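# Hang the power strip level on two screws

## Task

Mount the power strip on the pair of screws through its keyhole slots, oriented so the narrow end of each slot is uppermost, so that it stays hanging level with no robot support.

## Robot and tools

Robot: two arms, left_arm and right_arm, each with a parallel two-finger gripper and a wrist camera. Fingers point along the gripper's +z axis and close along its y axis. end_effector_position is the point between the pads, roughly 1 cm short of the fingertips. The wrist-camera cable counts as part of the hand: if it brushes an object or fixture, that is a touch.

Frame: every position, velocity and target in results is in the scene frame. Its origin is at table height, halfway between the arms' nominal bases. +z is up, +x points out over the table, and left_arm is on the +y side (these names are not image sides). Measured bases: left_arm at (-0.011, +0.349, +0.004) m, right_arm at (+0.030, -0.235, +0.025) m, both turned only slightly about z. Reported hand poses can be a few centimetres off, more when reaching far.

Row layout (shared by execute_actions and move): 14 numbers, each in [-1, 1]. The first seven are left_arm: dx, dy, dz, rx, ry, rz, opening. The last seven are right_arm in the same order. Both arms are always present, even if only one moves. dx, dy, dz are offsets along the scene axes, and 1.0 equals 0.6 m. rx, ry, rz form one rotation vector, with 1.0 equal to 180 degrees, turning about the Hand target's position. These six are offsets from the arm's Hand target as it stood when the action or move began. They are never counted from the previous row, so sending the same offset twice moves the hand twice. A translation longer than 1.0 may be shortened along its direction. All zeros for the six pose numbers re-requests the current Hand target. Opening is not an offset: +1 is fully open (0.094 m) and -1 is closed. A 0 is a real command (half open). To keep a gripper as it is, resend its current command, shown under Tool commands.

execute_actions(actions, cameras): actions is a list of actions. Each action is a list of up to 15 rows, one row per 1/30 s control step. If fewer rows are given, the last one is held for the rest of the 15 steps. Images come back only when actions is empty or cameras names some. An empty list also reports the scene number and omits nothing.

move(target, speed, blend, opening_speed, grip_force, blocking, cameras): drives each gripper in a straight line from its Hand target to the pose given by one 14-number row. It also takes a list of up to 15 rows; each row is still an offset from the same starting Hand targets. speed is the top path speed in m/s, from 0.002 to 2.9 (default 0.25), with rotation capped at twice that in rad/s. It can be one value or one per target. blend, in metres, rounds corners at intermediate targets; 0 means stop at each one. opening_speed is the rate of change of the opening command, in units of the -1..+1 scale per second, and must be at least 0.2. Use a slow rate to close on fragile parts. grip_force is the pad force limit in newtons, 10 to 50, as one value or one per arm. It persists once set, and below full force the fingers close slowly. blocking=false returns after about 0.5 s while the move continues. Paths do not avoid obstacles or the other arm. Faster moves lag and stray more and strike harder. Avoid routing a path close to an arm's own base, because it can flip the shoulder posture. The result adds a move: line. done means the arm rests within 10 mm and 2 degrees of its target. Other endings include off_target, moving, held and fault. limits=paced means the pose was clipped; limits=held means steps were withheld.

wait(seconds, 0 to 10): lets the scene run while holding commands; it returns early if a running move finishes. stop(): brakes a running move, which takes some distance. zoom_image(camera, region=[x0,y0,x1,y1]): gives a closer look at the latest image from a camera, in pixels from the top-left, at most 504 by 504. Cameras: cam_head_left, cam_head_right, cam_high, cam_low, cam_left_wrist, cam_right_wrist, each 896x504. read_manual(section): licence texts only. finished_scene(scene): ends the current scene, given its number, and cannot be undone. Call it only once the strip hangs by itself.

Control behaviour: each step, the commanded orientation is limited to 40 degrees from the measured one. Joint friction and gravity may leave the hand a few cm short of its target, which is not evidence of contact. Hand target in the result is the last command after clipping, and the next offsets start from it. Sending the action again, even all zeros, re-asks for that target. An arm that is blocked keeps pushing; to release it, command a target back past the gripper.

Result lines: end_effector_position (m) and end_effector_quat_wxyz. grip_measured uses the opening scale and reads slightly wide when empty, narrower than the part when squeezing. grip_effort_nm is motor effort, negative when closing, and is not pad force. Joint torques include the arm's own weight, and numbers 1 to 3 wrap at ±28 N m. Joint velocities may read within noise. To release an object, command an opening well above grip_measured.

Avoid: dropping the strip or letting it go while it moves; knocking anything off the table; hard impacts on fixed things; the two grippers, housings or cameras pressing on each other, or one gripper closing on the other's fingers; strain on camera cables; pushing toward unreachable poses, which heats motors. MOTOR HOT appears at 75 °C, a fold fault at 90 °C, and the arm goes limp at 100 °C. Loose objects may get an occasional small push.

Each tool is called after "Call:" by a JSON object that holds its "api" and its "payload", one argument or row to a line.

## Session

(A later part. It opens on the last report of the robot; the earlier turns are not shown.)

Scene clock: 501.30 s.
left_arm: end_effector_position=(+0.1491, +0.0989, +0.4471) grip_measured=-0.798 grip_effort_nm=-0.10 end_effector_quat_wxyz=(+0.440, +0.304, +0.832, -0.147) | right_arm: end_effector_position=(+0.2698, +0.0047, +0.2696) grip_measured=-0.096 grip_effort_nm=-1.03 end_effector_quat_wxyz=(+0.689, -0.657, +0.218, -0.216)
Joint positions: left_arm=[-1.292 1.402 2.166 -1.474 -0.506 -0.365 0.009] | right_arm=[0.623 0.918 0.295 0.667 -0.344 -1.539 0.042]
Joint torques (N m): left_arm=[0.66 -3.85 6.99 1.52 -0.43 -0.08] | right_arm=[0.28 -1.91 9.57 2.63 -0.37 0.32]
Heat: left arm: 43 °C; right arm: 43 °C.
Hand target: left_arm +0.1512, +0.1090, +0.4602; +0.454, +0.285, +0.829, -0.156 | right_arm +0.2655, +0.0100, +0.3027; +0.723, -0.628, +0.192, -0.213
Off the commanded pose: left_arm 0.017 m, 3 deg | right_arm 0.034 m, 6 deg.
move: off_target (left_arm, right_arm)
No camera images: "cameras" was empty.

Call:
{"api": "wait", "payload": {
  "seconds": 0,
  "cameras": ["cam_left_wrist"]
}}

Scene clock: 504.00 s.
left_arm: end_effector_position=(+0.1491, +0.0989, +0.4471) grip_measured=-0.798 grip_effort_nm=-0.10 end_effector_quat_wxyz=(+0.440, +0.304, +0.832, -0.147) | right_arm: end_effector_position=(+0.2698, +0.0047, +0.2696) grip_measured=-0.096 grip_effort_nm=-1.03 end_effector_quat_wxyz=(+0.689, -0.657, +0.218, -0.216)
Joint positions: left_arm=[-1.292 1.402 2.166 -1.474 -0.506 -0.365 0.009] | right_arm=[0.623 0.918 0.295 0.667 -0.344 -1.539 0.042]
Joint torques (N m): left_arm=[0.66 -3.85 6.99 1.52 -0.43 -0.09] | right_arm=[0.1 -1.81 9.46 2.67 -0.39 0.33]
Heat: left arm: 43 °C; right arm: 43 °C.
Hand target: left_arm +0.1512, +0.1090, +0.4602; +0.454, +0.285, +0.829, -0.156 | right_arm +0.2655, +0.0100, +0.3027; +0.723, -0.628, +0.192, -0.213
Tool commands: left_gripper/opening=-0.8 right_gripper/opening=-0.4
Off the commanded pose: left_arm 0.017 m, 3 deg | right_arm 0.034 m, 6 deg.
camera_calibration:
cam_left_wrist: T_world_to_cam=[[-0.631762, -0.774818, -0.0230992, 0.180704], [-0.658131, 0.551888, -0.512136, 0.310422], [0.40956, -0.308346, -0.858594, 0.440559], [0, 0, 0, 1]] pos_world=[0.138026, 0.104539, 0.541413]
Images, in order (width x height): cam_left_wrist 896x504.

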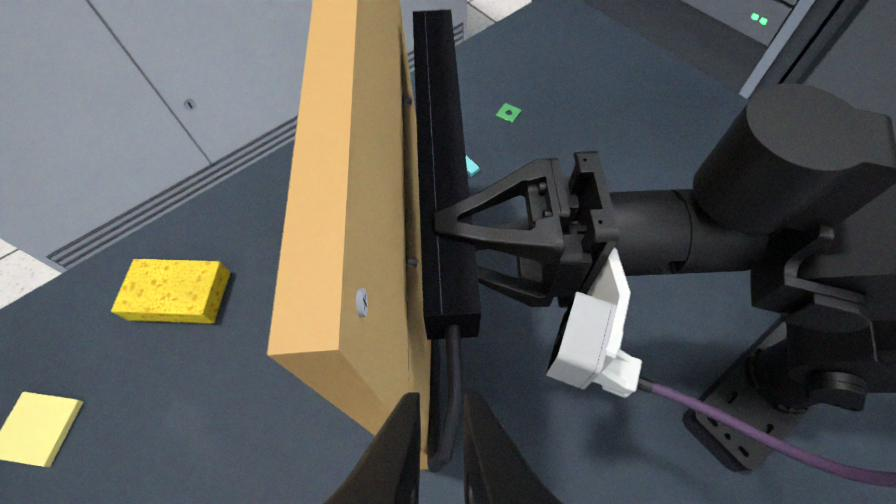

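Call:
{"api": "move", "payload": {
  "target": [0,0,0,0,0,0,-0.8, 0.0034,0.0025,-0.0106,-0.0037,0.0051,0,-0.4],
  "speed": 0.02,
  "cameras": []
}}

Scene clock: 505.67 s.
left_arm: end_effector_position=(+0.1491, +0.0989, +0.4471) grip_measured=-0.798 grip_effort_nm=-0.10 end_effector_quat_wxyz=(+0.440, +0.304, +0.832, -0.147) | right_arm: end_effector_position=(+0.2713, +0.0059, +0.2638) grip_measured=-0.096 grip_effort_nm=-1.03 end_effector_quat_wxyz=(+0.683, -0.662, +0.222, -0.211)
Joint positions: left_arm=[-1.292 1.402 2.166 -1.474 -0.506 -0.365 0.009] | right_arm=[0.623 0.933 0.295 0.663 -0.344 -1.539 0.042]
Joint torques (N m): left_arm=[0.66 -3.86 6.98 1.52 -0.43 -0.08] | right_arm=[0.51 -1.72 9.25 2.65 -0.37 0.35]
Heat: left arm: 43 °C; right arm: 43 °C.
Hand target: left_arm +0.1512, +0.1090, +0.4602; +0.454, +0.285, +0.829, -0.156 | right_arm +0.2676, +0.0116, +0.2962; +0.718, -0.634, +0.197, -0.209
Off the commanded pose: left_arm 0.017 m, 3 deg | right_arm 0.033 m, 6 deg.
move: off_target (left_arm, right_arm)
No camera images: "cameras" was empty.

Call:
{"api": "move", "payload": {
  "target": [0,0,0,0,0,0,-0.8, 0.0034,0.0025,-0.0106,-0.0037,0.0051,0,-0.4],
  "speed": 0.02,
  "cameras": []
}}

Scene clock: 507.27 s.
left_arm: end_effector_position=(+0.1491, +0.0989, +0.4471) grip_measured=-0.798 grip_effort_nm=-0.10 end_effector_quat_wxyz=(+0.440, +0.304, +0.832, -0.147) | right_arm: end_effector_position=(+0.2728, +0.0071, +0.2584) grip_measured=-0.096 grip_effort_nm=-1.03 end_effector_quat_wxyz=(+0.679, -0.667, +0.226, -0.207)
Joint positions: left_arm=[-1.292 1.402 2.166 -1.474 -0.506 -0.365 0.009] | right_arm=[0.623 0.95 0.295 0.663 -0.345 -1.538 0.042]
Joint torques (N m): left_arm=[0.66 -3.84 6.99 1.53 -0.43 -0.08] | right_arm=[0.2 -1.95 9.2 2.65 -0.32 0.31]
Motor temperatures (°C): left_arm=[26 28 43 37 27 27 26] | right_arm=[28 29 44 43 27 26 26]
Heat: left arm: 43 °C; right arm: 44 °C.
Hand target: left_arm +0.1512, +0.1090, +0.4602; +0.454, +0.285, +0.829, -0.156 | right_arm +0.2695, +0.0131, +0.2900; +0.713, -0.639, +0.201, -0.205
Off the commanded pose: left_arm 0.017 m, 3 deg | right_arm 0.032 m, 6 deg.
move: off_target (left_arm, right_arm)
No camera images: "cameras" was empty.

Call:
{"api": "wait", "payload": {
  "seconds": 0,
  "cameras": ["cam_left_wrist"]
}}

Call:
{"api": "zoom_image", "payload": {
  "camera": "cam_left_wrist",
  "region": [400, 240, 440, 280]
}}

Call:
{"api": "zoom_image", "payload": {
  "camera": "cam_left_wrist",
  "region": [395, 80, 435, 120]
}}

Call:
{"api": "zoom_image", "payload": {
  "camera": "cam_left_wrist",
  "region": [405, 310, 445, 350]
}}

Call:
{"api": "zoom_image", "payload": {
  "camera": "cam_left_wrist",
  "region": [395, 0, 435, 40]
}}

Scene clock: 509.20 s.
left_arm: end_effector_position=(+0.1491, +0.0989, +0.4471) grip_measured=-0.798 grip_effort_nm=-0.10 end_effector_quat_wxyz=(+0.440, +0.304, +0.832, -0.147) | right_arm: end_effector_position=(+0.2728, +0.0071, +0.2584) grip_measured=-0.096 grip_effort_nm=-1.03 end_effector_quat_wxyz=(+0.679, -0.667, +0.226, -0.207)
Joint positions: left_arm=[-1.292 1.402 2.166 -1.474 -0.506 -0.365 0.009] | right_arm=[0.623 0.95 0.295 0.663 -0.345 -1.538 0.042]
Joint torques (N m): left_arm=[0.66 -3.85 6.99 1.52 -0.43 -0.08] | right_arm=[0.2 -1.92 9.39 2.63 -0.35 0.32]
Heat: left arm: 43 °C; right arm: 44 °C.
Hand target: left_arm +0.1512, +0.1090, +0.4602; +0.454, +0.285, +0.829, -0.156 | right_arm +0.2695, +0.0131, +0.2900; +0.713, -0.639, +0.201, -0.205
Tool commands: left_gripper/opening=-0.8 right_gripper/opening=-0.4
Off the commanded pose: left_arm 0.017 m, 3 deg | right_arm 0.032 m, 6 deg.
camera_calibration:
cam_left_wrist: T_world_to_cam=[[-0.631762, -0.774818, -0.0230992, 0.180704], [-0.658131, 0.551888, -0.512136, 0.310422], [0.40956, -0.308346, -0.858594, 0.440559], [0, 0, 0, 1]] pos_world=[0.138026, 0.104539, 0.541413]
Images, in order (width x height): cam_left_wrist 896x504.

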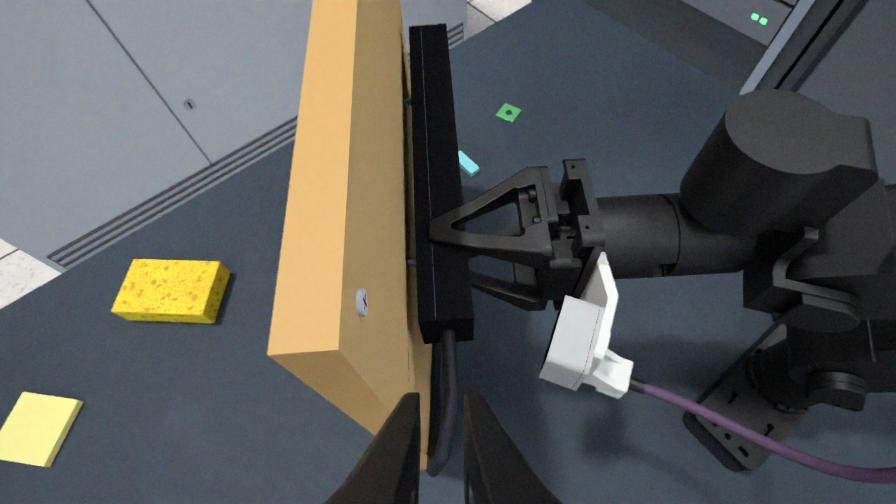

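Scaled by 12.600 from the camera's 896x504 image, which has a finer 1280x720 frame.

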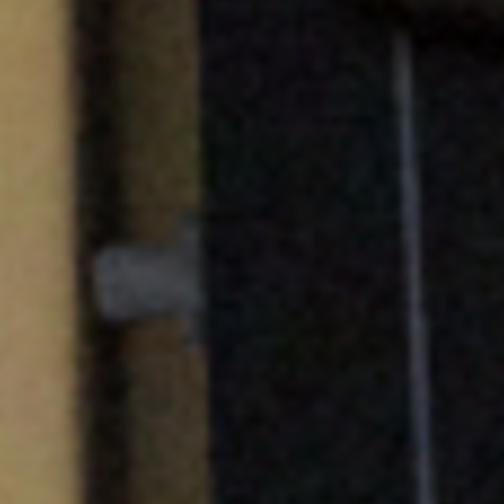

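Scaled by 12.600 from the camera's 896x504 image, which has a finer 1280x720 frame.

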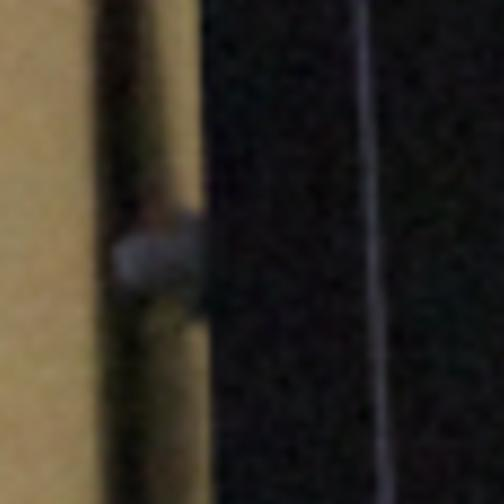

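Scaled by 12.600 from the camera's 896x504 image, which has a finer 1280x720 frame.

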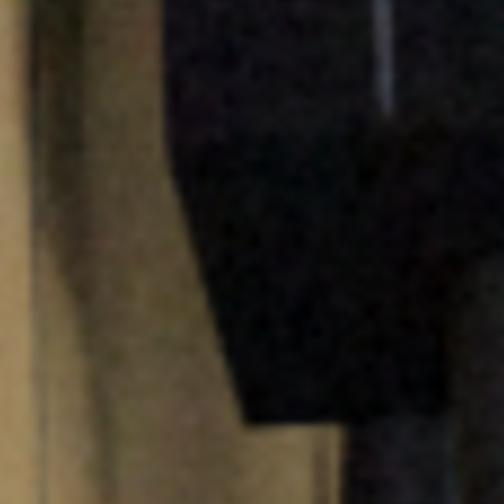

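Scaled by 12.600 from the camera's 896x504 image, which has a finer 1280x720 frame.

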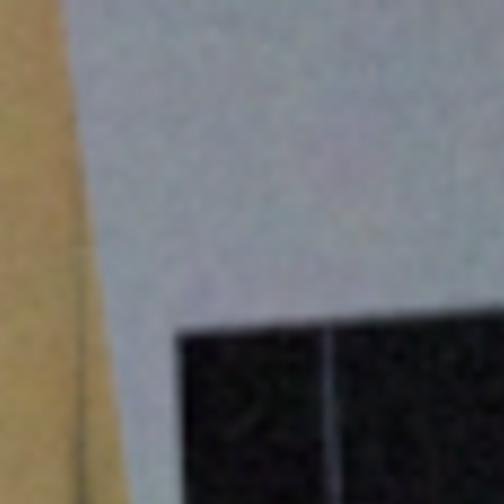

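Call:
{"api": "move", "payload": {
  "target": [0,0,0,0,0,0,-0.8, -0.0054,0.0039,0,0,0,0,-0.4],
  "speed": 0.02,
  "cameras": []
}}

Scene clock: 515.87 s.
left_arm: end_effector_position=(+0.1491, +0.0989, +0.4471) grip_measured=-0.798 grip_effort_nm=-0.10 end_effector_quat_wxyz=(+0.440, +0.304, +0.832, -0.147) | right_arm: end_effector_position=(+0.2709, +0.0093, +0.2584) grip_measured=-0.096 grip_effort_nm=-1.03 end_effector_quat_wxyz=(+0.679, -0.668, +0.224, -0.205)
Joint positions: left_arm=[-1.292 1.402 2.166 -1.474 -0.506 -0.365 0.009] | right_arm=[0.634 0.95 0.295 0.663 -0.339 -1.538 0.042]
Joint torques (N m): left_arm=[0.66 -3.86 6.99 1.52 -0.44 -0.09] | right_arm=[1.05 -2.51 9.07 2.61 -0.2 0.24]
Heat: left arm: 43 °C; right arm: 44 °C.
Hand target: left_arm +0.1512, +0.1090, +0.4602; +0.454, +0.285, +0.829, -0.156 | right_arm +0.2663, +0.0154, +0.2900; +0.713, -0.639, +0.201, -0.206
Off the commanded pose: left_arm 0.017 m, 3 deg | right_arm 0.032 m, 6 deg.
move: off_target (left_arm, right_arm)
No camera images: "cameras" was empty.

Call:
{"api": "move", "payload": {
  "target": [0,0,0,0,0,0,-0.8, 0.0010,0.0031,-0.0082,-0.0040,0.0024,0,-0.4],
  "speed": 0.02,
  "cameras": []
}}

Scene clock: 518.17 s.
left_arm: end_effector_position=(+0.1491, +0.0989, +0.4471) grip_measured=-0.798 grip_effort_nm=-0.10 end_effector_quat_wxyz=(+0.440, +0.304, +0.832, -0.147) | right_arm: end_effector_position=(+0.2703, +0.0101, +0.2584) grip_measured=-0.096 grip_effort_nm=-1.03 end_effector_quat_wxyz=(+0.679, -0.668, +0.224, -0.205)
Joint positions: left_arm=[-1.292 1.402 2.166 -1.474 -0.506 -0.365 0.009] | right_arm=[0.641 0.95 0.295 0.663 -0.333 -1.538 0.042]
Joint torques (N m): left_arm=[0.65 -3.86 6.98 1.52 -0.43 -0.08] | right_arm=[1.03 -1.5 9.07 2.56 -0.26 0.24]
Heat: left arm: 43 °C; right arm: 44 °C.
Hand target: left_arm +0.1512, +0.1090, +0.4602; +0.454, +0.285, +0.829, -0.156 | right_arm +0.2669, +0.0173, +0.2851; +0.708, -0.645, +0.203, -0.204
Off the commanded pose: left_arm 0.017 m, 3 deg | right_arm 0.028 m, 5 deg.
move: off_target (left_arm, right_arm)
No camera images: "cameras" was empty.

Call:
{"api": "move", "payload": {
  "target": [0,0,0,0,0,0,-0.8, 0.0020,0.0015,-0.0063,-0.0022,0.0031,0,-0.4],
  "speed": 0.02,
  "cameras": []
}}

Scene clock: 519.37 s.
left_arm: end_effector_position=(+0.1491, +0.0989, +0.4471) grip_measured=-0.798 grip_effort_nm=-0.10 end_effector_quat_wxyz=(+0.440, +0.304, +0.832, -0.147) | right_arm: end_effector_position=(+0.2711, +0.0104, +0.2558) grip_measured=-0.096 grip_effort_nm=-1.03 end_effector_quat_wxyz=(+0.677, -0.670, +0.226, -0.204)
Joint positions: left_arm=[-1.292 1.402 2.166 -1.474 -0.506 -0.365 0.009] | right_arm=[0.641 0.957 0.295 0.661 -0.331 -1.539 0.042]
Joint torques (N m): left_arm=[0.66 -3.88 6.99 1.52 -0.43 -0.08] | right_arm=[1.07 -1.24 9.06 2.56 -0.23 0.23]
Heat: left arm: 43 °C; right arm: 44 °C.
Hand target: left_arm +0.1512, +0.1090, +0.4602; +0.454, +0.285, +0.829, -0.156 | right_arm +0.2681, +0.0182, +0.2813; +0.705, -0.648, +0.206, -0.202
Off the commanded pose: left_arm 0.017 m, 3 deg | right_arm 0.027 m, 5 deg.
move: off_target (left_arm, right_arm)
No camera images: "cameras" was empty.

Call:
{"api": "move", "payload": {
  "target": [0,0,0,0,0,0,-0.8, 0.0026,0.0018,0.0175,0.0041,-0.0057,0,-0.4],
  "speed": 0.03,
  "cameras": []
}}

Scene clock: 521.17 s.
left_arm: end_effector_position=(+0.1491, +0.0989, +0.4471) grip_measured=-0.798 grip_effort_nm=-0.10 end_effector_quat_wxyz=(+0.440, +0.304, +0.832, -0.147) | right_arm: end_effector_position=(+0.2711, +0.0104, +0.2558) grip_measured=-0.096 grip_effort_nm=-1.03 end_effector_quat_wxyz=(+0.677, -0.670, +0.226, -0.204)
Joint positions: left_arm=[-1.292 1.402 2.166 -1.474 -0.506 -0.365 0.009] | right_arm=[0.641 0.957 0.295 0.661 -0.331 -1.539 0.042]
Joint torques (N m): left_arm=[0.66 -3.86 6.98 1.52 -0.43 -0.08] | right_arm=[1.03 -1.52 10.82 2.57 -0.19 0.26]
Heat: left arm: 43 °C; right arm: 44 °C.
Hand target: left_arm +0.1512, +0.1090, +0.4602; +0.454, +0.285, +0.829, -0.156 | right_arm +0.2697, +0.0193, +0.2918; +0.711, -0.642, +0.201, -0.206
Off the commanded pose: left_arm 0.017 m, 3 deg | right_arm 0.037 m, 6 deg.
move: off_target (left_arm, right_arm)
No camera images: "cameras" was empty.

Call:
{"api": "move", "payload": {
  "target": [0,0,0,0,0,0,-0.8, 0.0010,0.0007,0.0064,0.0015,-0.0021,0,-0.4],
  "speed": 0.02,
  "cameras": []
}}

Scene clock: 522.17 s.
left_arm: end_effector_position=(+0.1491, +0.0989, +0.4471) grip_measured=-0.798 grip_effort_nm=-0.10 end_effector_quat_wxyz=(+0.440, +0.304, +0.832, -0.147) | right_arm: end_effector_position=(+0.2711, +0.0104, +0.2558) grip_measured=-0.096 grip_effort_nm=-1.03 end_effector_quat_wxyz=(+0.677, -0.670, +0.226, -0.204)
Joint positions: left_arm=[-1.292 1.402 2.166 -1.474 -0.506 -0.365 0.009] | right_arm=[0.641 0.957 0.295 0.661 -0.331 -1.539 0.042]
Joint torques (N m): left_arm=[0.68 -3.86 6.99 1.52 -0.43 -0.08] | right_arm=[0.98 -1.78 11.34 2.56 -0.19 0.21]
Heat: left arm: 43 °C; right arm: 44 °C.
Hand target: left_arm +0.1512, +0.1090, +0.4602; +0.454, +0.285, +0.829, -0.156 | right_arm +0.2703, +0.0197, +0.2956; +0.713, -0.639, +0.199, -0.208
Off the commanded pose: left_arm 0.017 m, 3 deg | right_arm 0.041 m, 6 deg.
move: off_target (left_arm, right_arm)
No camera images: "cameras" was empty.

Call:
{"api": "move", "payload": {
  "target": [0,0,0,0,0,0,-0.8, 0.0010,0.0007,0.0064,0.0015,-0.0021,0,-0.4],
  "speed": 0.02,
  "cameras": []
}}

Scene clock: 523.43 s.
left_arm: end_effector_position=(+0.1491, +0.0989, +0.4471) grip_measured=-0.798 grip_effort_nm=-0.10 end_effector_quat_wxyz=(+0.440, +0.304, +0.832, -0.147) | right_arm: end_effector_position=(+0.2712, +0.0105, +0.2559) grip_measured=-0.096 grip_effort_nm=-1.03 end_effector_quat_wxyz=(+0.677, -0.670, +0.226, -0.204)
Joint positions: left_arm=[-1.292 1.402 2.166 -1.474 -0.506 -0.365 0.009] | right_arm=[0.641 0.957 0.295 0.661 -0.331 -1.539 0.042]
Joint torques (N m): left_arm=[0.65 -3.85 6.98 1.53 -0.43 -0.08] | right_arm=[1.01 -1.96 11.9 2.57 -0.25 0.26]
Heat: left arm: 44 °C; right arm: 45 °C.
Hand target: left_arm +0.1512, +0.1090, +0.4602; +0.454, +0.285, +0.829, -0.156 | right_arm +0.2709, +0.0201, +0.2995; +0.715, -0.637, +0.197, -0.210
Off the commanded pose: left_arm 0.017 m, 3 deg | right_arm 0.045 m, 7 deg.
move: off_target (left_arm, right_arm)
No camera images: "cameras" was empty.

Call:
{"api": "wait", "payload": {
  "seconds": 0,
  "cameras": ["cam_left_wrist"]
}}

Call:
{"api": "zoom_image", "payload": {
  "camera": "cam_left_wrist",
  "region": [400, 240, 440, 280]
}}

Call:
{"api": "zoom_image", "payload": {
  "camera": "cam_left_wrist",
  "region": [395, 80, 435, 120]
}}

Call:
{"api": "zoom_image", "payload": {
  "camera": "cam_left_wrist",
  "region": [405, 310, 445, 350]
}}

Call:
{"api": "zoom_image", "payload": {
  "camera": "cam_left_wrist",
  "region": [395, 0, 435, 40]
}}

Scene clock: 524.37 s.
left_arm: end_effector_position=(+0.1491, +0.0989, +0.4471) grip_measured=-0.798 grip_effort_nm=-0.10 end_effector_quat_wxyz=(+0.440, +0.304, +0.832, -0.147) | right_arm: end_effector_position=(+0.2712, +0.0105, +0.2559) grip_measured=-0.096 grip_effort_nm=-1.03 end_effector_quat_wxyz=(+0.677, -0.670, +0.226, -0.204)
Joint positions: left_arm=[-1.292 1.402 2.166 -1.474 -0.506 -0.365 0.009] | right_arm=[0.641 0.957 0.295 0.661 -0.331 -1.539 0.042]
Joint torques (N m): left_arm=[0.66 -3.85 6.98 1.53 -0.44 -0.08] | right_arm=[1.01 -1.94 11.73 2.53 -0.24 0.24]
Heat: left arm: 44 °C; right arm: 45 °C.
Hand target: left_arm +0.1512, +0.1090, +0.4602; +0.454, +0.285, +0.829, -0.156 | right_arm +0.2709, +0.0201, +0.2995; +0.715, -0.637, +0.197, -0.210
Tool commands: left_gripper/opening=-0.8 right_gripper/opening=-0.4
Off the commanded pose: left_arm 0.017 m, 3 deg | right_arm 0.045 m, 7 deg.
camera_calibration:
cam_left_wrist: T_world_to_cam=[[-0.631762, -0.774818, -0.0230992, 0.180704], [-0.658131, 0.551888, -0.512136, 0.310422], [0.40956, -0.308346, -0.858594, 0.440559], [0, 0, 0, 1]] pos_world=[0.138026, 0.104539, 0.541413]
Images, in order (width x height): cam_left_wrist 896x504.

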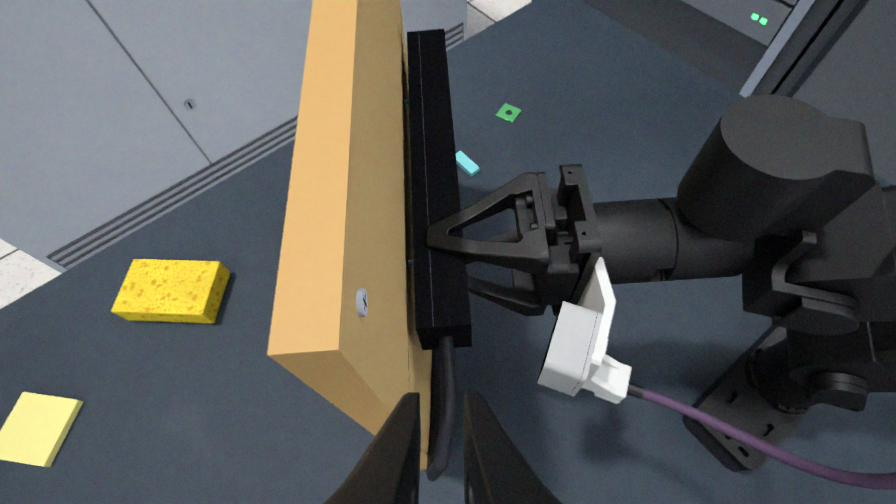

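Scaled by 12.600 from the camera's 896x504 image, which has a finer 1280x720 frame.

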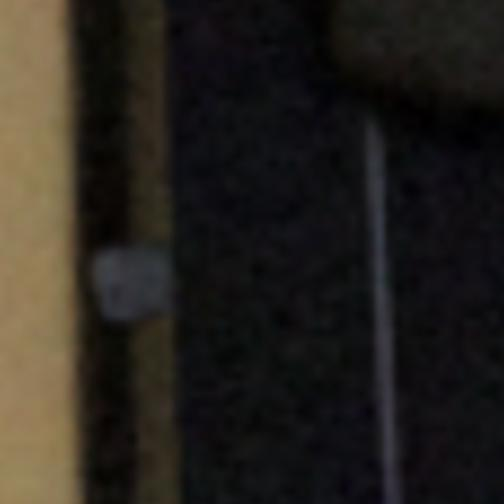

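Scaled by 12.600 from the camera's 896x504 image, which has a finer 1280x720 frame.

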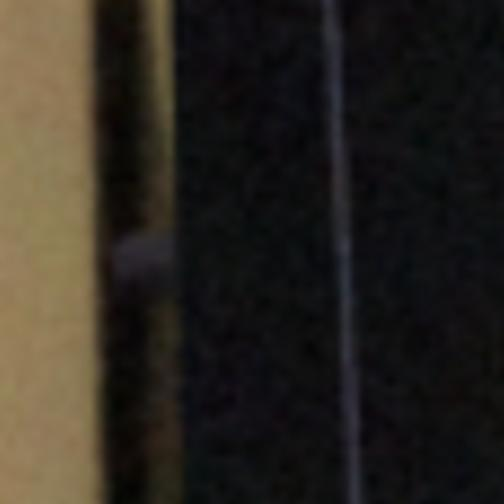

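Scaled by 12.600 from the camera's 896x504 image, which has a finer 1280x720 frame.

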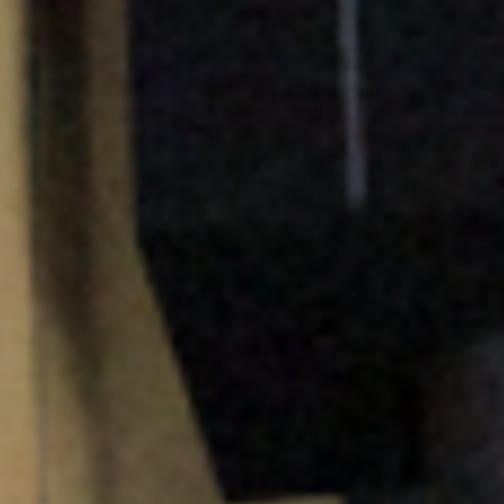

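Scaled by 12.600 from the camera's 896x504 image, which has a finer 1280x720 frame.

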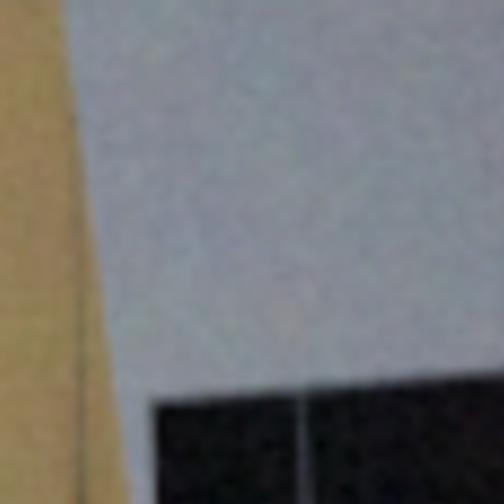

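Call:
{"api": "move", "payload": {
  "target": [0,0,0,0,0,0,-0.8, -0.0022,0.0016,0,0,0,0,-0.4],
  "speed": 0.02,
  "cameras": []
}}

Scene clock: 527.13 s.
left_arm: end_effector_position=(+0.1491, +0.0989, +0.4471) grip_measured=-0.798 grip_effort_nm=-0.10 end_effector_quat_wxyz=(+0.440, +0.304, +0.832, -0.147) | right_arm: end_effector_position=(+0.2711, +0.0106, +0.2559) grip_measured=-0.096 grip_effort_nm=-1.03 end_effector_quat_wxyz=(+0.677, -0.670, +0.226, -0.205)
Joint positions: left_arm=[-1.292 1.402 2.166 -1.474 -0.506 -0.365 0.009] | right_arm=[0.642 0.957 0.295 0.661 -0.33 -1.539 0.042]
Joint torques (N m): left_arm=[0.66 -3.86 6.99 1.53 -0.43 -0.08] | right_arm=[1.47 -2.26 11.78 2.57 -0.17 0.25]
Heat: left arm: 44 °C; right arm: 46 °C.
Hand target: left_arm +0.1512, +0.1090, +0.4602; +0.454, +0.285, +0.829, -0.156 | right_arm +0.2695, +0.0211, +0.2994; +0.715, -0.637, +0.197, -0.210
Off the commanded pose: left_arm 0.017 m, 3 deg | right_arm 0.045 m, 7 deg.
move: off_target (left_arm, right_arm)
No camera images: "cameras" was empty.

Call:
{"api": "move", "payload": {
  "target": [0,0,0,0,0,0,-0.8, -0.0022,0.0016,0,0,0,0,-0.4],
  "speed": 0.02,
  "cameras": []
}}

Scene clock: 530.07 s.
left_arm: end_effector_position=(+0.1491, +0.0989, +0.4471) grip_measured=-0.798 grip_effort_nm=-0.10 end_effector_quat_wxyz=(+0.440, +0.304, +0.832, -0.147) | right_arm: end_effector_position=(+0.2712, +0.0107, +0.2558) grip_measured=-0.096 grip_effort_nm=-1.03 end_effector_quat_wxyz=(+0.676, -0.670, +0.227, -0.206)
Joint positions: left_arm=[-1.292 1.402 2.166 -1.474 -0.506 -0.365 0.009] | right_arm=[0.646 0.956 0.295 0.66 -0.323 -1.539 0.042]
Joint torques (N m): left_arm=[0.66 -3.85 6.98 1.52 -0.44 -0.08] | right_arm=[1.96 -2.47 11.75 2.51 -0.18 0.25]
Heat: left arm: 44 °C; right arm: 46 °C.
Hand target: left_arm +0.1512, +0.1090, +0.4602; +0.454, +0.285, +0.829, -0.156 | right_arm +0.2682, +0.0221, +0.2994; +0.715, -0.637, +0.197, -0.210
Off the commanded pose: left_arm 0.017 m, 3 deg | right_arm 0.045 m, 7 deg.
move: off_target (left_arm, right_arm)
No camera images: "cameras" was empty.

Call:
{"api": "move", "payload": {
  "target": [0,0,0,0,0,0,-0.8, -0.0020,0.0020,0,0,0,0.0016,-0.4],
  "speed": 0.02,
  "cameras": []
}}

Scene clock: 533.73 s.
left_arm: end_effector_position=(+0.1491, +0.0989, +0.4471) grip_measured=-0.798 grip_effort_nm=-0.10 end_effector_quat_wxyz=(+0.440, +0.304, +0.832, -0.147) | right_arm: end_effector_position=(+0.2711, +0.0107, +0.2558) grip_measured=-0.096 grip_effort_nm=-1.03 end_effector_quat_wxyz=(+0.676, -0.670, +0.229, -0.207)
Joint positions: left_arm=[-1.292 1.402 2.166 -1.474 -0.506 -0.365 0.009] | right_arm=[0.649 0.954 0.295 0.657 -0.316 -1.539 0.042]
Joint torques (N m): left_arm=[0.65 -3.84 6.99 1.53 -0.43 -0.08] | right_arm=[2.07 -2.11 11.64 2.55 -0.24 0.25]
Heat: left arm: 44 °C; right arm: 47 °C.
Hand target: left_arm +0.1512, +0.1090, +0.4602; +0.454, +0.285, +0.829, -0.156 | right_arm +0.2670, +0.0233, +0.2993; +0.716, -0.638, +0.195, -0.208
Off the commanded pose: left_arm 0.017 m, 3 deg | right_arm 0.046 m, 7 deg.
move: off_target (left_arm, right_arm)
No camera images: "cameras" was empty.

Call:
{"api": "move", "payload": {
  "target": [
    [0,0,0,0,0,0,-0.8, -0.0064,-0.0046,-0.0437,-0.0103,0.0141,0,-0.4],
    [0,0,0,0,0,0,-0.8, -0.0188,-0.0137,-0.0370,-0.0052,0.0072,0,-0.4]
  ],
  "speed": 0.03,
  "blend": 0.002,
  "cameras": []
}}

Scene clock: 542.07 s.
left_arm: end_effector_position=(+0.1491, +0.0989, +0.4471) grip_measured=-0.798 grip_effort_nm=-0.10 end_effector_quat_wxyz=(+0.440, +0.304, +0.832, -0.147) | right_arm: end_effector_position=(+0.2665, +0.0114, +0.2525) grip_measured=-0.096 grip_effort_nm=-1.03 end_effector_quat_wxyz=(+0.676, -0.670, +0.228, -0.205)
Joint positions: left_arm=[-1.292 1.402 2.166 -1.474 -0.506 -0.365 0.009] | right_arm=[0.666 0.942 0.278 0.661 -0.302 -1.539 0.042]
Joint torques (N m): left_arm=[0.66 -3.85 6.99 1.52 -0.43 -0.08] | right_arm=[1.1 -3.96 6.42 2.63 -0.33 0.17]
Heat: left arm: 44 °C; right arm: 47 °C.
Hand target: left_arm +0.1512, +0.1090, +0.4602; +0.454, +0.285, +0.829, -0.156 | right_arm +0.2557, +0.0150, +0.2773; +0.708, -0.646, +0.201, -0.202
Off the commanded pose: left_arm 0.017 m, 3 deg | right_arm 0.027 m, 6 deg.
move: off_target (left_arm, right_arm)
No camera images: "cameras" was empty.

Call:
{"api": "move", "payload": {
  "target": [
    [0,0,0,0,0,0,-0.8, -0.0024,-0.0018,0.0077,0.0027,-0.0037,0,-0.4],
    [0,0,0,0,0,0,-0.8, 0.0120,-0.0156,0.0077,0.0027,-0.0037,-0.0111,-0.4]
  ],
  "speed": 0.03,
  "blend": 0.001,
  "cameras": []
}}

Scene clock: 544.90 s.
left_arm: end_effector_position=(+0.1491, +0.0989, +0.4471) grip_measured=-0.798 grip_effort_nm=-0.10 end_effector_quat_wxyz=(+0.440, +0.304, +0.832, -0.147) | right_arm: end_effector_position=(+0.2708, +0.0053, +0.2558) grip_measured=-0.096 grip_effort_nm=-1.03 end_effector_quat_wxyz=(+0.675, -0.666, +0.231, -0.217)
Joint positions: left_arm=[-1.292 1.402 2.166 -1.474 -0.506 -0.365 0.009] | right_arm=[0.644 0.93 0.278 0.659 -0.302 -1.545 0.042]
Joint torques (N m): left_arm=[0.68 -3.85 6.99 1.53 -0.43 -0.08] | right_arm=[0.17 -4.15 6.67 2.66 -0.28 0.27]
Heat: left arm: 44 °C; right arm: 47 °C.
Hand target: left_arm +0.1512, +0.1090, +0.4602; +0.454, +0.285, +0.829, -0.156 | right_arm +0.2630, +0.0057, +0.2818; +0.708, -0.638, +0.209, -0.217
Off the commanded pose: left_arm 0.017 m, 3 deg | right_arm 0.027 m, 6 deg.
move: off_target (left_arm, right_arm)
No camera images: "cameras" was empty.

Call:
{"api": "move", "payload": {
  "target": [0,0,0,0,0,0,-0.8, -0.0083,0.0060,0,0,0,0.0108,-0.4],
  "speed": 0.03,
  "cameras": []
}}

Scene clock: 549.03 s.
left_arm: end_effector_position=(+0.1491, +0.0989, +0.4471) grip_measured=-0.798 grip_effort_nm=-0.10 end_effector_quat_wxyz=(+0.440, +0.304, +0.832, -0.147) | right_arm: end_effector_position=(+0.2673, +0.0078, +0.2558) grip_measured=-0.096 grip_effort_nm=-1.03 end_effector_quat_wxyz=(+0.678, -0.669, +0.223, -0.209)
Joint positions: left_arm=[-1.292 1.402 2.166 -1.474 -0.506 -0.365 0.009] | right_arm=[0.644 0.93 0.278 0.659 -0.326 -1.545 0.042]
Joint torques (N m): left_arm=[0.66 -3.85 6.99 1.52 -0.43 -0.08] | right_arm=[0.02 -4.21 6.82 2.63 -0.35 0.3]
Heat: left arm: 44 °C; right arm: 46 °C.
Hand target: left_arm +0.1512, +0.1090, +0.4602; +0.454, +0.285, +0.829, -0.156 | right_arm +0.2580, +0.0093, +0.2818; +0.712, -0.641, +0.199, -0.205
Off the commanded pose: left_arm 0.017 m, 3 deg | right_arm 0.028 m, 6 deg.
move: off_target (left_arm, right_arm)
No camera images: "cameras" was empty.

Call:
{"api": "wait", "payload": {
  "seconds": 0,
  "cameras": ["cam_left_wrist"]
}}

Call:
{"api": "zoom_image", "payload": {
  "camera": "cam_left_wrist",
  "region": [400, 310, 440, 350]
}}

Call:
{"api": "zoom_image", "payload": {
  "camera": "cam_left_wrist",
  "region": [395, 10, 435, 50]
}}

Call:
{"api": "zoom_image", "payload": {
  "camera": "cam_left_wrist",
  "region": [400, 240, 440, 280]
}}

Call:
{"api": "zoom_image", "payload": {
  "camera": "cam_left_wrist",
  "region": [395, 80, 435, 120]
}}

Scene clock: 550.00 s.
left_arm: end_effector_position=(+0.1491, +0.0989, +0.4471) grip_measured=-0.798 grip_effort_nm=-0.10 end_effector_quat_wxyz=(+0.440, +0.304, +0.832, -0.147) | right_arm: end_effector_position=(+0.2673, +0.0079, +0.2558) grip_measured=-0.096 grip_effort_nm=-1.03 end_effector_quat_wxyz=(+0.678, -0.669, +0.223, -0.209)
Joint positions: left_arm=[-1.292 1.402 2.166 -1.474 -0.506 -0.365 0.009] | right_arm=[0.644 0.93 0.278 0.659 -0.326 -1.545 0.042]
Joint torques (N m): left_arm=[0.68 -3.85 6.99 1.53 -0.43 -0.08] | right_arm=[-0.08 -4.23 6.84 2.6 -0.44 0.31]
Heat: left arm: 44 °C; right arm: 45 °C.
Hand target: left_arm +0.1512, +0.1090, +0.4602; +0.454, +0.285, +0.829, -0.156 | right_arm +0.2580, +0.0093, +0.2818; +0.712, -0.641, +0.199, -0.205
Tool commands: left_gripper/opening=-0.8 right_gripper/opening=-0.4
Off the commanded pose: left_arm 0.017 m, 3 deg | right_arm 0.028 m, 6 deg.
camera_calibration:
cam_left_wrist: T_world_to_cam=[[-0.631762, -0.774818, -0.0230992, 0.180704], [-0.658131, 0.551888, -0.512136, 0.310422], [0.40956, -0.308346, -0.858594, 0.440559], [0, 0, 0, 1]] pos_world=[0.138026, 0.104539, 0.541413]
Images, in order (width x height): cam_left_wrist 896x504.

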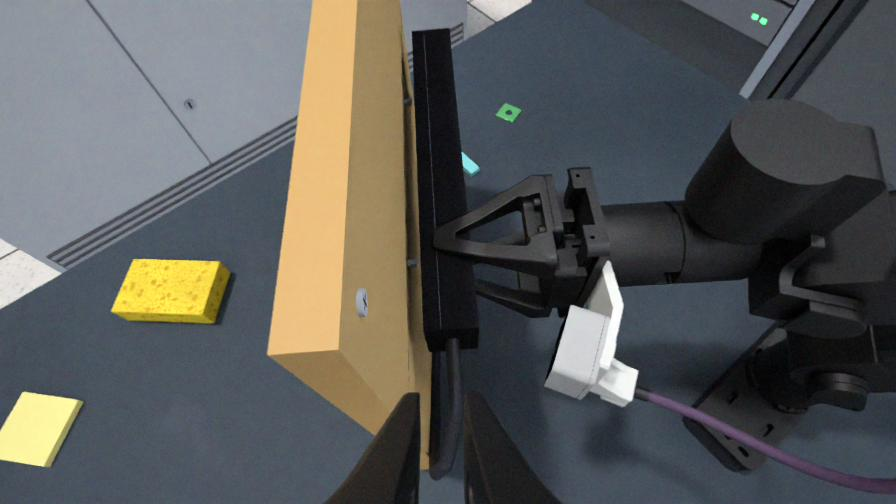

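Scaled by 12.600 from the camera's 896x504 image, which has a finer 1280x720 frame.

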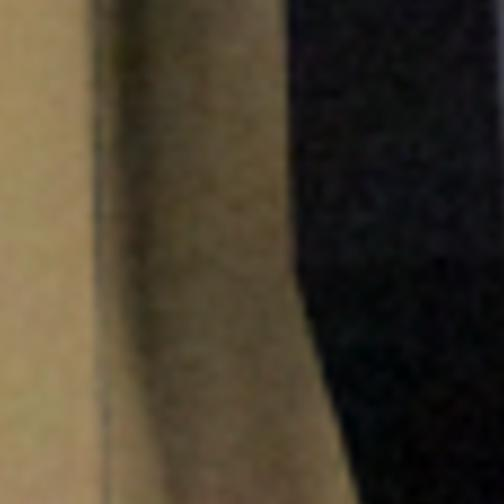

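Scaled by 12.600 from the camera's 896x504 image, which has a finer 1280x720 frame.

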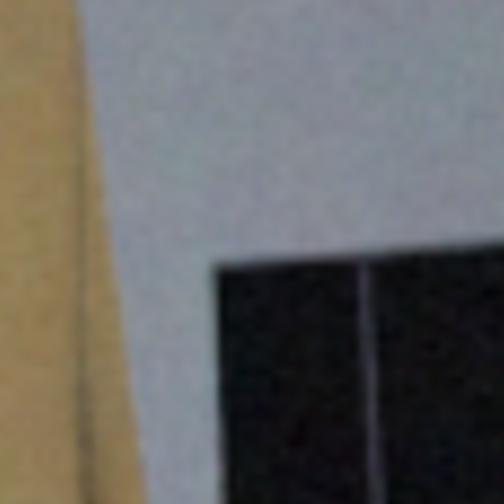

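Scaled by 12.600 from the camera's 896x504 image, which has a finer 1280x720 frame.

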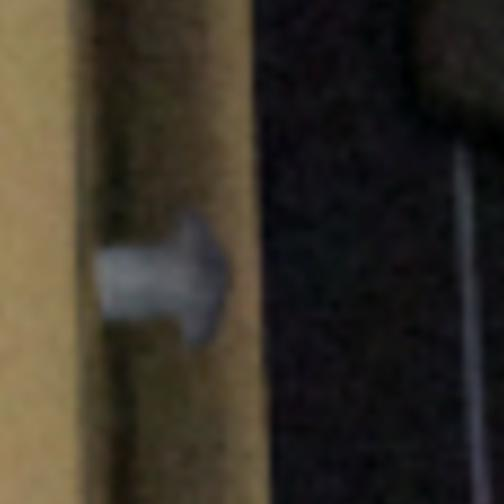

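Scaled by 12.600 from the camera's 896x504 image, which has a finer 1280x720 frame.

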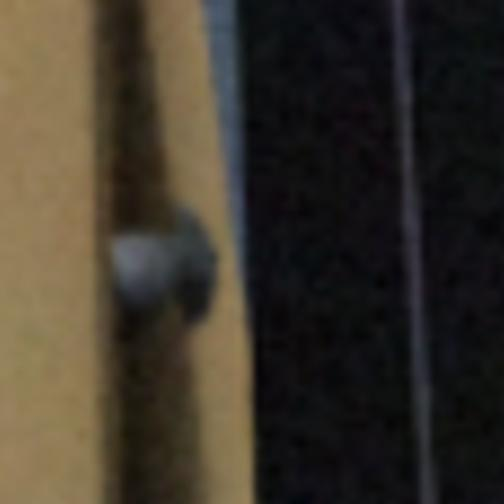

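Call:
{"api": "wait", "payload": {
  "seconds": 0,
  "cameras": ["cam_right_wrist"]
}}

Scene clock: 552.80 s.
left_arm: end_effector_position=(+0.1491, +0.0989, +0.4471) grip_measured=-0.798 grip_effort_nm=-0.10 end_effector_quat_wxyz=(+0.440, +0.304, +0.832, -0.147) | right_arm: end_effector_position=(+0.2673, +0.0079, +0.2558) grip_measured=-0.096 grip_effort_nm=-1.03 end_effector_quat_wxyz=(+0.678, -0.669, +0.223, -0.209)
Joint positions: left_arm=[-1.292 1.402 2.166 -1.474 -0.506 -0.365 0.009] | right_arm=[0.644 0.93 0.278 0.659 -0.326 -1.545 0.042]
Joint torques (N m): left_arm=[0.66 -3.85 7.01 1.53 -0.43 -0.08] | right_arm=[0.06 -4.22 6.75 2.68 -0.4 0.29]
Heat: left arm: 44 °C; right arm: 45 °C.
Hand target: left_arm +0.1512, +0.1090, +0.4602; +0.454, +0.285, +0.829, -0.156 | right_arm +0.2580, +0.0093, +0.2818; +0.712, -0.641, +0.199, -0.205
Tool commands: left_gripper/opening=-0.8 right_gripper/opening=-0.4
Off the commanded pose: left_arm 0.017 m, 3 deg | right_arm 0.028 m, 6 deg.
camera_calibration:
cam_right_wrist: T_world_to_cam=[[0.0161899, 0.0102339, 0.999817, -0.255239], [0.501307, -0.865269, 0.000739121, -0.0911896], [0.865118, 0.501203, -0.0191389, -0.140232], [0, 0, 0, 1]] pos_world=[0.171164, -0.0060065, 0.252576]
Images, in order (width x height): cam_right_wrist 896x504.

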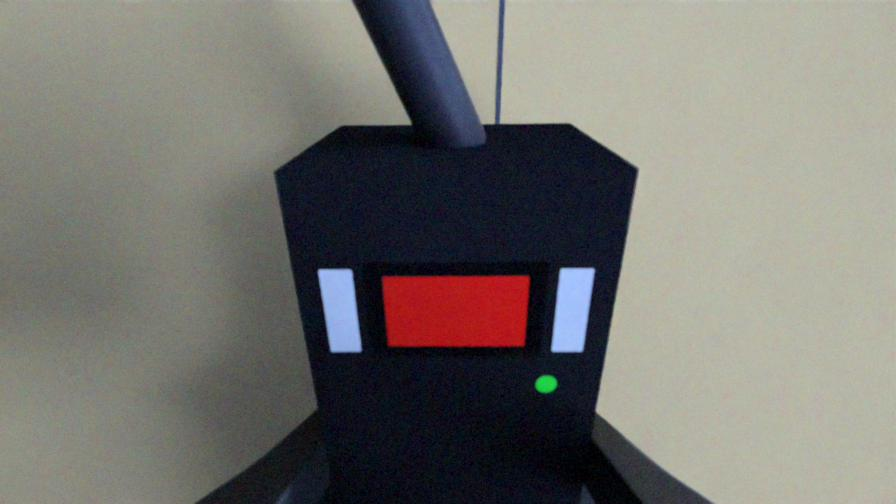

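Call:
{"api": "move", "payload": {
  "target": [0,0,0,0,0,0,-0.8, 0.0114,0.0083,0.0279,0.0047,-0.0064,0,-0.4],
  "speed": 0.03,
  "cameras": []
}}

Scene clock: 557.87 s.
left_arm: end_effector_position=(+0.1491, +0.0989, +0.4471) grip_measured=-0.798 grip_effort_nm=-0.10 end_effector_quat_wxyz=(+0.440, +0.304, +0.832, -0.147) | right_arm: end_effector_position=(+0.2675, +0.0075, +0.2554) grip_measured=-0.096 grip_effort_nm=-1.03 end_effector_quat_wxyz=(+0.678, -0.669, +0.223, -0.208)
Joint positions: left_arm=[-1.292 1.402 2.166 -1.474 -0.506 -0.365 0.009] | right_arm=[0.641 0.93 0.278 0.657 -0.33 -1.545 0.042]
Joint torques (N m): left_arm=[0.65 -3.86 6.98 1.52 -0.43 -0.09] | right_arm=[0.02 -2.84 10.89 2.64 -0.35 0.3]
Heat: left arm: 44 °C; right arm: 45 °C.
Hand target: left_arm +0.1512, +0.1090, +0.4602; +0.454, +0.285, +0.829, -0.156 | right_arm +0.2648, +0.0142, +0.2985; +0.719, -0.634, +0.193, -0.210
Off the commanded pose: left_arm 0.017 m, 3 deg | right_arm 0.044 m, 7 deg.
move: off_target (left_arm, right_arm)
No camera images: "cameras" was empty.

Call:
{"api": "move", "payload": {
  "target": [0,0,0,0,0,0,-0.8, 0.0010,0.0007,0.0064,0.0015,-0.0021,0,-0.4],
  "speed": 0.02,
  "cameras": []
}}

Scene clock: 559.27 s.
left_arm: end_effector_position=(+0.1491, +0.0989, +0.4471) grip_measured=-0.798 grip_effort_nm=-0.10 end_effector_quat_wxyz=(+0.440, +0.304, +0.832, -0.147) | right_arm: end_effector_position=(+0.2681, +0.0077, +0.2573) grip_measured=-0.096 grip_effort_nm=-1.03 end_effector_quat_wxyz=(+0.678, -0.669, +0.223, -0.208)
Joint positions: left_arm=[-1.292 1.402 2.166 -1.474 -0.506 -0.365 0.009] | right_arm=[0.639 0.93 0.284 0.653 -0.333 -1.545 0.042]
Joint torques (N m): left_arm=[0.66 -3.85 6.99 1.52 -0.44 -0.08] | right_arm=[0.16 -2.63 11.25 2.69 -0.42 0.3]
Heat: left arm: 44 °C; right arm: 45 °C.
Hand target: left_arm +0.1512, +0.1090, +0.4602; +0.454, +0.285, +0.829, -0.156 | right_arm +0.2654, +0.0147, +0.3024; +0.721, -0.632, +0.191, -0.212
Off the commanded pose: left_arm 0.017 m, 3 deg | right_arm 0.046 m, 7 deg.
move: off_target (left_arm, right_arm)
No camera images: "cameras" was empty.

Call:
{"api": "move", "payload": {
  "target": [
    [0,0,0,0,0,0,-0.8, -0.0030,0.0066,-0.0067,-0.0024,0.0032,0.0040,-0.4],
    [0,0,0,0,0,0,-0.8, -0.0004,0.0098,-0.0051,-0.0028,0.0039,0.0046,-0.4]
  ],
  "speed": 0.02,
  "blend": 0.001,
  "cameras": []
}}

Scene clock: 561.63 s.
left_arm: end_effector_position=(+0.1491, +0.0989, +0.4471) grip_measured=-0.798 grip_effort_nm=-0.10 end_effector_quat_wxyz=(+0.440, +0.304, +0.832, -0.147) | right_arm: end_effector_position=(+0.2700, +0.0091, +0.2572) grip_measured=-0.096 grip_effort_nm=-1.03 end_effector_quat_wxyz=(+0.676, -0.670, +0.224, -0.207)
Joint positions: left_arm=[-1.292 1.402 2.166 -1.474 -0.506 -0.365 0.009] | right_arm=[0.639 0.942 0.294 0.649 -0.333 -1.545 0.042]
Joint torques (N m): left_arm=[0.66 -3.85 6.99 1.52 -0.43 -0.08] | right_arm=[1.39 -2.07 11.23 2.63 -0.4 0.31]
Heat: left arm: 44 °C; right arm: 45 °C.
Hand target: left_arm +0.1512, +0.1090, +0.4602; +0.454, +0.285, +0.829, -0.156 | right_arm +0.2652, +0.0205, +0.2995; +0.718, -0.637, +0.190, -0.204
Off the commanded pose: left_arm 0.017 m, 3 deg | right_arm 0.044 m, 7 deg.
move: off_target (left_arm, right_arm)
No camera images: "cameras" was empty.

Call:
{"api": "move", "payload": {
  "target": [0,0,0,0,0,0,-0.8, -0.0024,0.0024,0,0,0,0.0019,-0.4],
  "speed": 0.02,
  "cameras": []
}}

Scene clock: 562.93 s.
left_arm: end_effector_position=(+0.1491, +0.0989, +0.4471) grip_measured=-0.798 grip_effort_nm=-0.10 end_effector_quat_wxyz=(+0.440, +0.304, +0.832, -0.147) | right_arm: end_effector_position=(+0.2679, +0.0111, +0.2564) grip_measured=-0.096 grip_effort_nm=-1.03 end_effector_quat_wxyz=(+0.677, -0.672, +0.221, -0.203)
Joint positions: left_arm=[-1.292 1.402 2.166 -1.474 -0.506 -0.365 0.009] | right_arm=[0.646 0.942 0.294 0.646 -0.336 -1.545 0.042]
Joint torques (N m): left_arm=[0.66 -3.86 6.99 1.53 -0.43 -0.08] | right_arm=[1.47 -1.89 11.29 2.69 -0.36 0.31]
Heat: left arm: 44 °C; right arm: 45 °C.
Hand target: left_arm +0.1512, +0.1090, +0.4602; +0.454, +0.285, +0.829, -0.156 | right_arm +0.2637, +0.0219, +0.2995; +0.719, -0.638, +0.188, -0.202
Off the commanded pose: left_arm 0.017 m, 3 deg | right_arm 0.045 m, 7 deg.
move: off_target (left_arm, right_arm)
No camera images: "cameras" was empty.

Call:
{"api": "move", "payload": {
  "target": [0,0,0,0,0,0,-0.8, 0.0049,-0.0035,0,0,0,-0.0064,-0.4],
  "speed": 0.02,
  "cameras": []
}}

Scene clock: 564.90 s.
left_arm: end_effector_position=(+0.1491, +0.0989, +0.4471) grip_measured=-0.798 grip_effort_nm=-0.10 end_effector_quat_wxyz=(+0.440, +0.304, +0.832, -0.147) | right_arm: end_effector_position=(+0.2687, +0.0105, +0.2563) grip_measured=-0.096 grip_effort_nm=-1.03 end_effector_quat_wxyz=(+0.676, -0.672, +0.223, -0.205)
Joint positions: left_arm=[-1.292 1.402 2.166 -1.474 -0.506 -0.365 0.009] | right_arm=[0.646 0.942 0.294 0.646 -0.33 -1.545 0.042]
Joint torques (N m): left_arm=[0.66 -3.86 6.99 1.52 -0.43 -0.08] | right_arm=[1.31 -2.02 11.38 2.64 -0.19 0.29]
Heat: left arm: 44 °C; right arm: 46 °C.
Hand target: left_arm +0.1512, +0.1090, +0.4602; +0.454, +0.285, +0.829, -0.156 | right_arm +0.2667, +0.0198, +0.2994; +0.717, -0.636, +0.194, -0.209
Off the commanded pose: left_arm 0.017 m, 3 deg | right_arm 0.044 m, 7 deg.
move: off_target (left_arm, right_arm)
No camera images: "cameras" was empty.

Call:
{"api": "move", "payload": {
  "target": [0,0,0,0,0,0,-0.8, 0.0041,0.0030,0.0019,-0.0005,0.0007,0,-0.4],
  "speed": 0.01,
  "cameras": []
}}

Scene clock: 567.00 s.
left_arm: end_effector_position=(+0.1491, +0.0989, +0.4471) grip_measured=-0.798 grip_effort_nm=-0.10 end_effector_quat_wxyz=(+0.440, +0.304, +0.832, -0.147) | right_arm: end_effector_position=(+0.2708, +0.0122, +0.2576) grip_measured=-0.096 grip_effort_nm=-1.03 end_effector_quat_wxyz=(+0.675, -0.673, +0.224, -0.204)
Joint positions: left_arm=[-1.292 1.402 2.166 -1.474 -0.506 -0.365 0.009] | right_arm=[0.646 0.955 0.307 0.644 -0.329 -1.545 0.042]
Joint torques (N m): left_arm=[0.66 -3.86 6.98 1.53 -0.43 -0.08] | right_arm=[1.32 -2.04 11.21 2.63 -0.24 0.28]
Heat: left arm: 44 °C; right arm: 46 °C.
Hand target: left_arm +0.1512, +0.1090, +0.4602; +0.454, +0.285, +0.829, -0.156 | right_arm +0.2691, +0.0217, +0.3005; +0.716, -0.637, +0.195, -0.208
Off the commanded pose: left_arm 0.017 m, 3 deg | right_arm 0.044 m, 7 deg.
move: off_target (left_arm, right_arm)
No camera images: "cameras" was empty.

Call:
{"api": "move", "payload": {
  "target": [0,0,0,0,0,0,-0.8, 0.0035,0.0025,0.0007,-0.0007,0.0010,0,-0.4],
  "speed": 0.01,
  "cameras": []
}}

Scene clock: 568.97 s.
left_arm: end_effector_position=(+0.1491, +0.0989, +0.4471) grip_measured=-0.798 grip_effort_nm=-0.10 end_effector_quat_wxyz=(+0.440, +0.304, +0.832, -0.147) | right_arm: end_effector_position=(+0.2726, +0.0138, +0.2583) grip_measured=-0.096 grip_effort_nm=-1.03 end_effector_quat_wxyz=(+0.674, -0.673, +0.224, -0.204)
Joint positions: left_arm=[-1.292 1.402 2.166 -1.474 -0.506 -0.365 0.009] | right_arm=[0.647 0.968 0.317 0.643 -0.329 -1.545 0.042]
Joint torques (N m): left_arm=[0.68 -3.85 6.99 1.53 -0.43 -0.08] | right_arm=[1.21 -2.03 11.21 2.69 -0.21 0.31]
Heat: left arm: 44 °C; right arm: 46 °C.
Hand target: left_arm +0.1512, +0.1090, +0.4602; +0.454, +0.285, +0.829, -0.156 | right_arm +0.2712, +0.0231, +0.3010; +0.715, -0.638, +0.196, -0.208
Off the commanded pose: left_arm 0.017 m, 3 deg | right_arm 0.044 m, 7 deg.
move: off_target (left_arm, right_arm)
No camera images: "cameras" was empty.

Call:
{"api": "move", "payload": {
  "target": [0,0,0,0,0,0,-0.8, 0.0030,0.0022,-0.0015,-0.0012,0.0016,0,-0.4],
  "speed": 0.01,
  "cameras": ["cam_left_wrist"]
}}

Call:
{"api": "zoom_image", "payload": {
  "camera": "cam_left_wrist",
  "region": [395, 240, 435, 280]
}}

Call:
{"api": "zoom_image", "payload": {
  "camera": "cam_left_wrist",
  "region": [390, 80, 430, 120]
}}

Call:
{"api": "zoom_image", "payload": {
  "camera": "cam_left_wrist",
  "region": [395, 310, 435, 350]
}}

Call:
{"api": "zoom_image", "payload": {
  "camera": "cam_left_wrist",
  "region": [390, 10, 430, 50]
}}

Scene clock: 571.33 s.
left_arm: end_effector_position=(+0.1491, +0.0989, +0.4471) grip_measured=-0.798 grip_effort_nm=-0.10 end_effector_quat_wxyz=(+0.440, +0.304, +0.832, -0.147) | right_arm: end_effector_position=(+0.2745, +0.0148, +0.2579) grip_measured=-0.096 grip_effort_nm=-1.03 end_effector_quat_wxyz=(+0.673, -0.674, +0.226, -0.204)
Joint positions: left_arm=[-1.292 1.402 2.166 -1.474 -0.506 -0.365 0.009] | right_arm=[0.648 0.979 0.323 0.643 -0.326 -1.545 0.042]
Joint torques (N m): left_arm=[0.68 -3.86 6.99 1.52 -0.43 -0.08] | right_arm=[1.02 -2.15 11.4 2.65 -0.28 0.31]
Heat: left arm: 44 °C; right arm: 46 °C.
Hand target: left_arm +0.1512, +0.1090, +0.4602; +0.454, +0.285, +0.829, -0.156 | right_arm +0.2730, +0.0245, +0.3001; +0.714, -0.640, +0.197, -0.206
Off the commanded pose: left_arm 0.017 m, 3 deg | right_arm 0.043 m, 7 deg.
move: off_target (left_arm, right_arm)
camera_calibration:
cam_left_wrist: T_world_to_cam=[[-0.631762, -0.774818, -0.0230992, 0.180704], [-0.658131, 0.551888, -0.512136, 0.310422], [0.40956, -0.308346, -0.858594, 0.440559], [0, 0, 0, 1]] pos_world=[0.138026, 0.104539, 0.541413]
Images, in order (width x height): cam_left_wrist 896x504.

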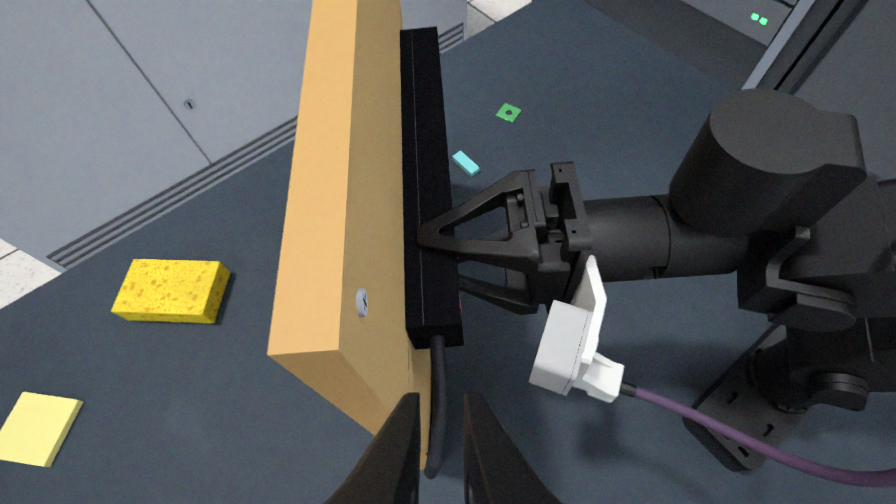

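Scaled by 12.600 from the camera's 896x504 image, which has a finer 1280x720 frame.

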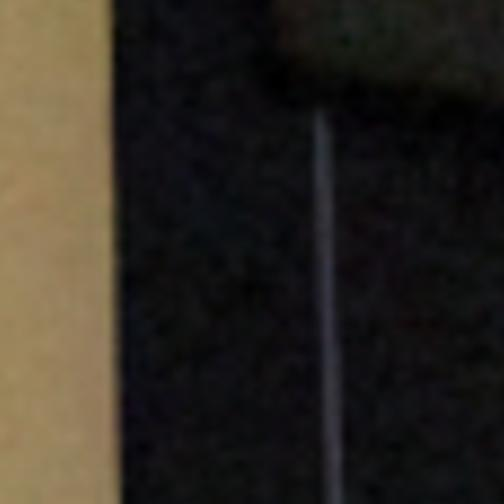

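Scaled by 12.600 from the camera's 896x504 image, which has a finer 1280x720 frame.

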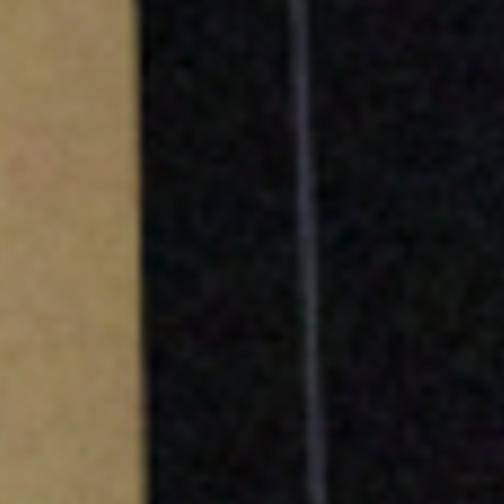

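Scaled by 12.600 from the camera's 896x504 image, which has a finer 1280x720 frame.

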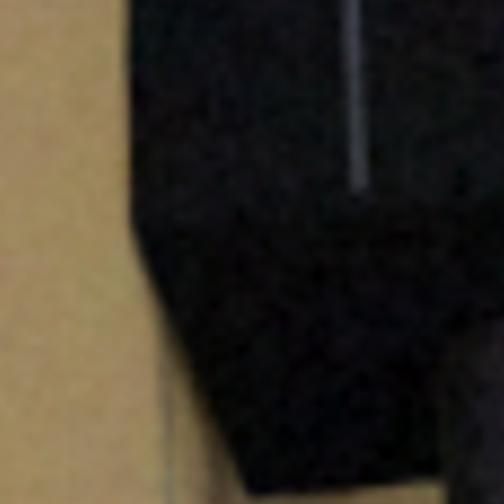

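Scaled by 12.600 from the camera's 896x504 image, which has a finer 1280x720 frame.

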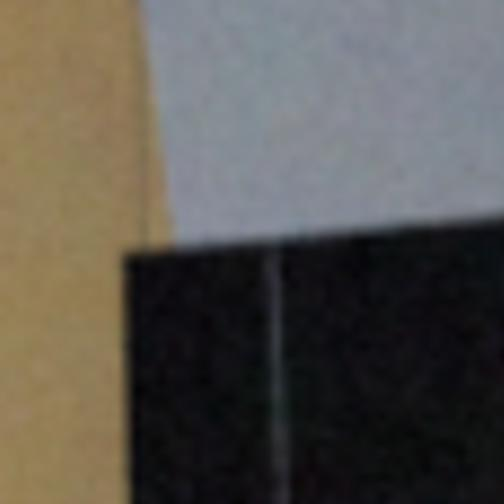

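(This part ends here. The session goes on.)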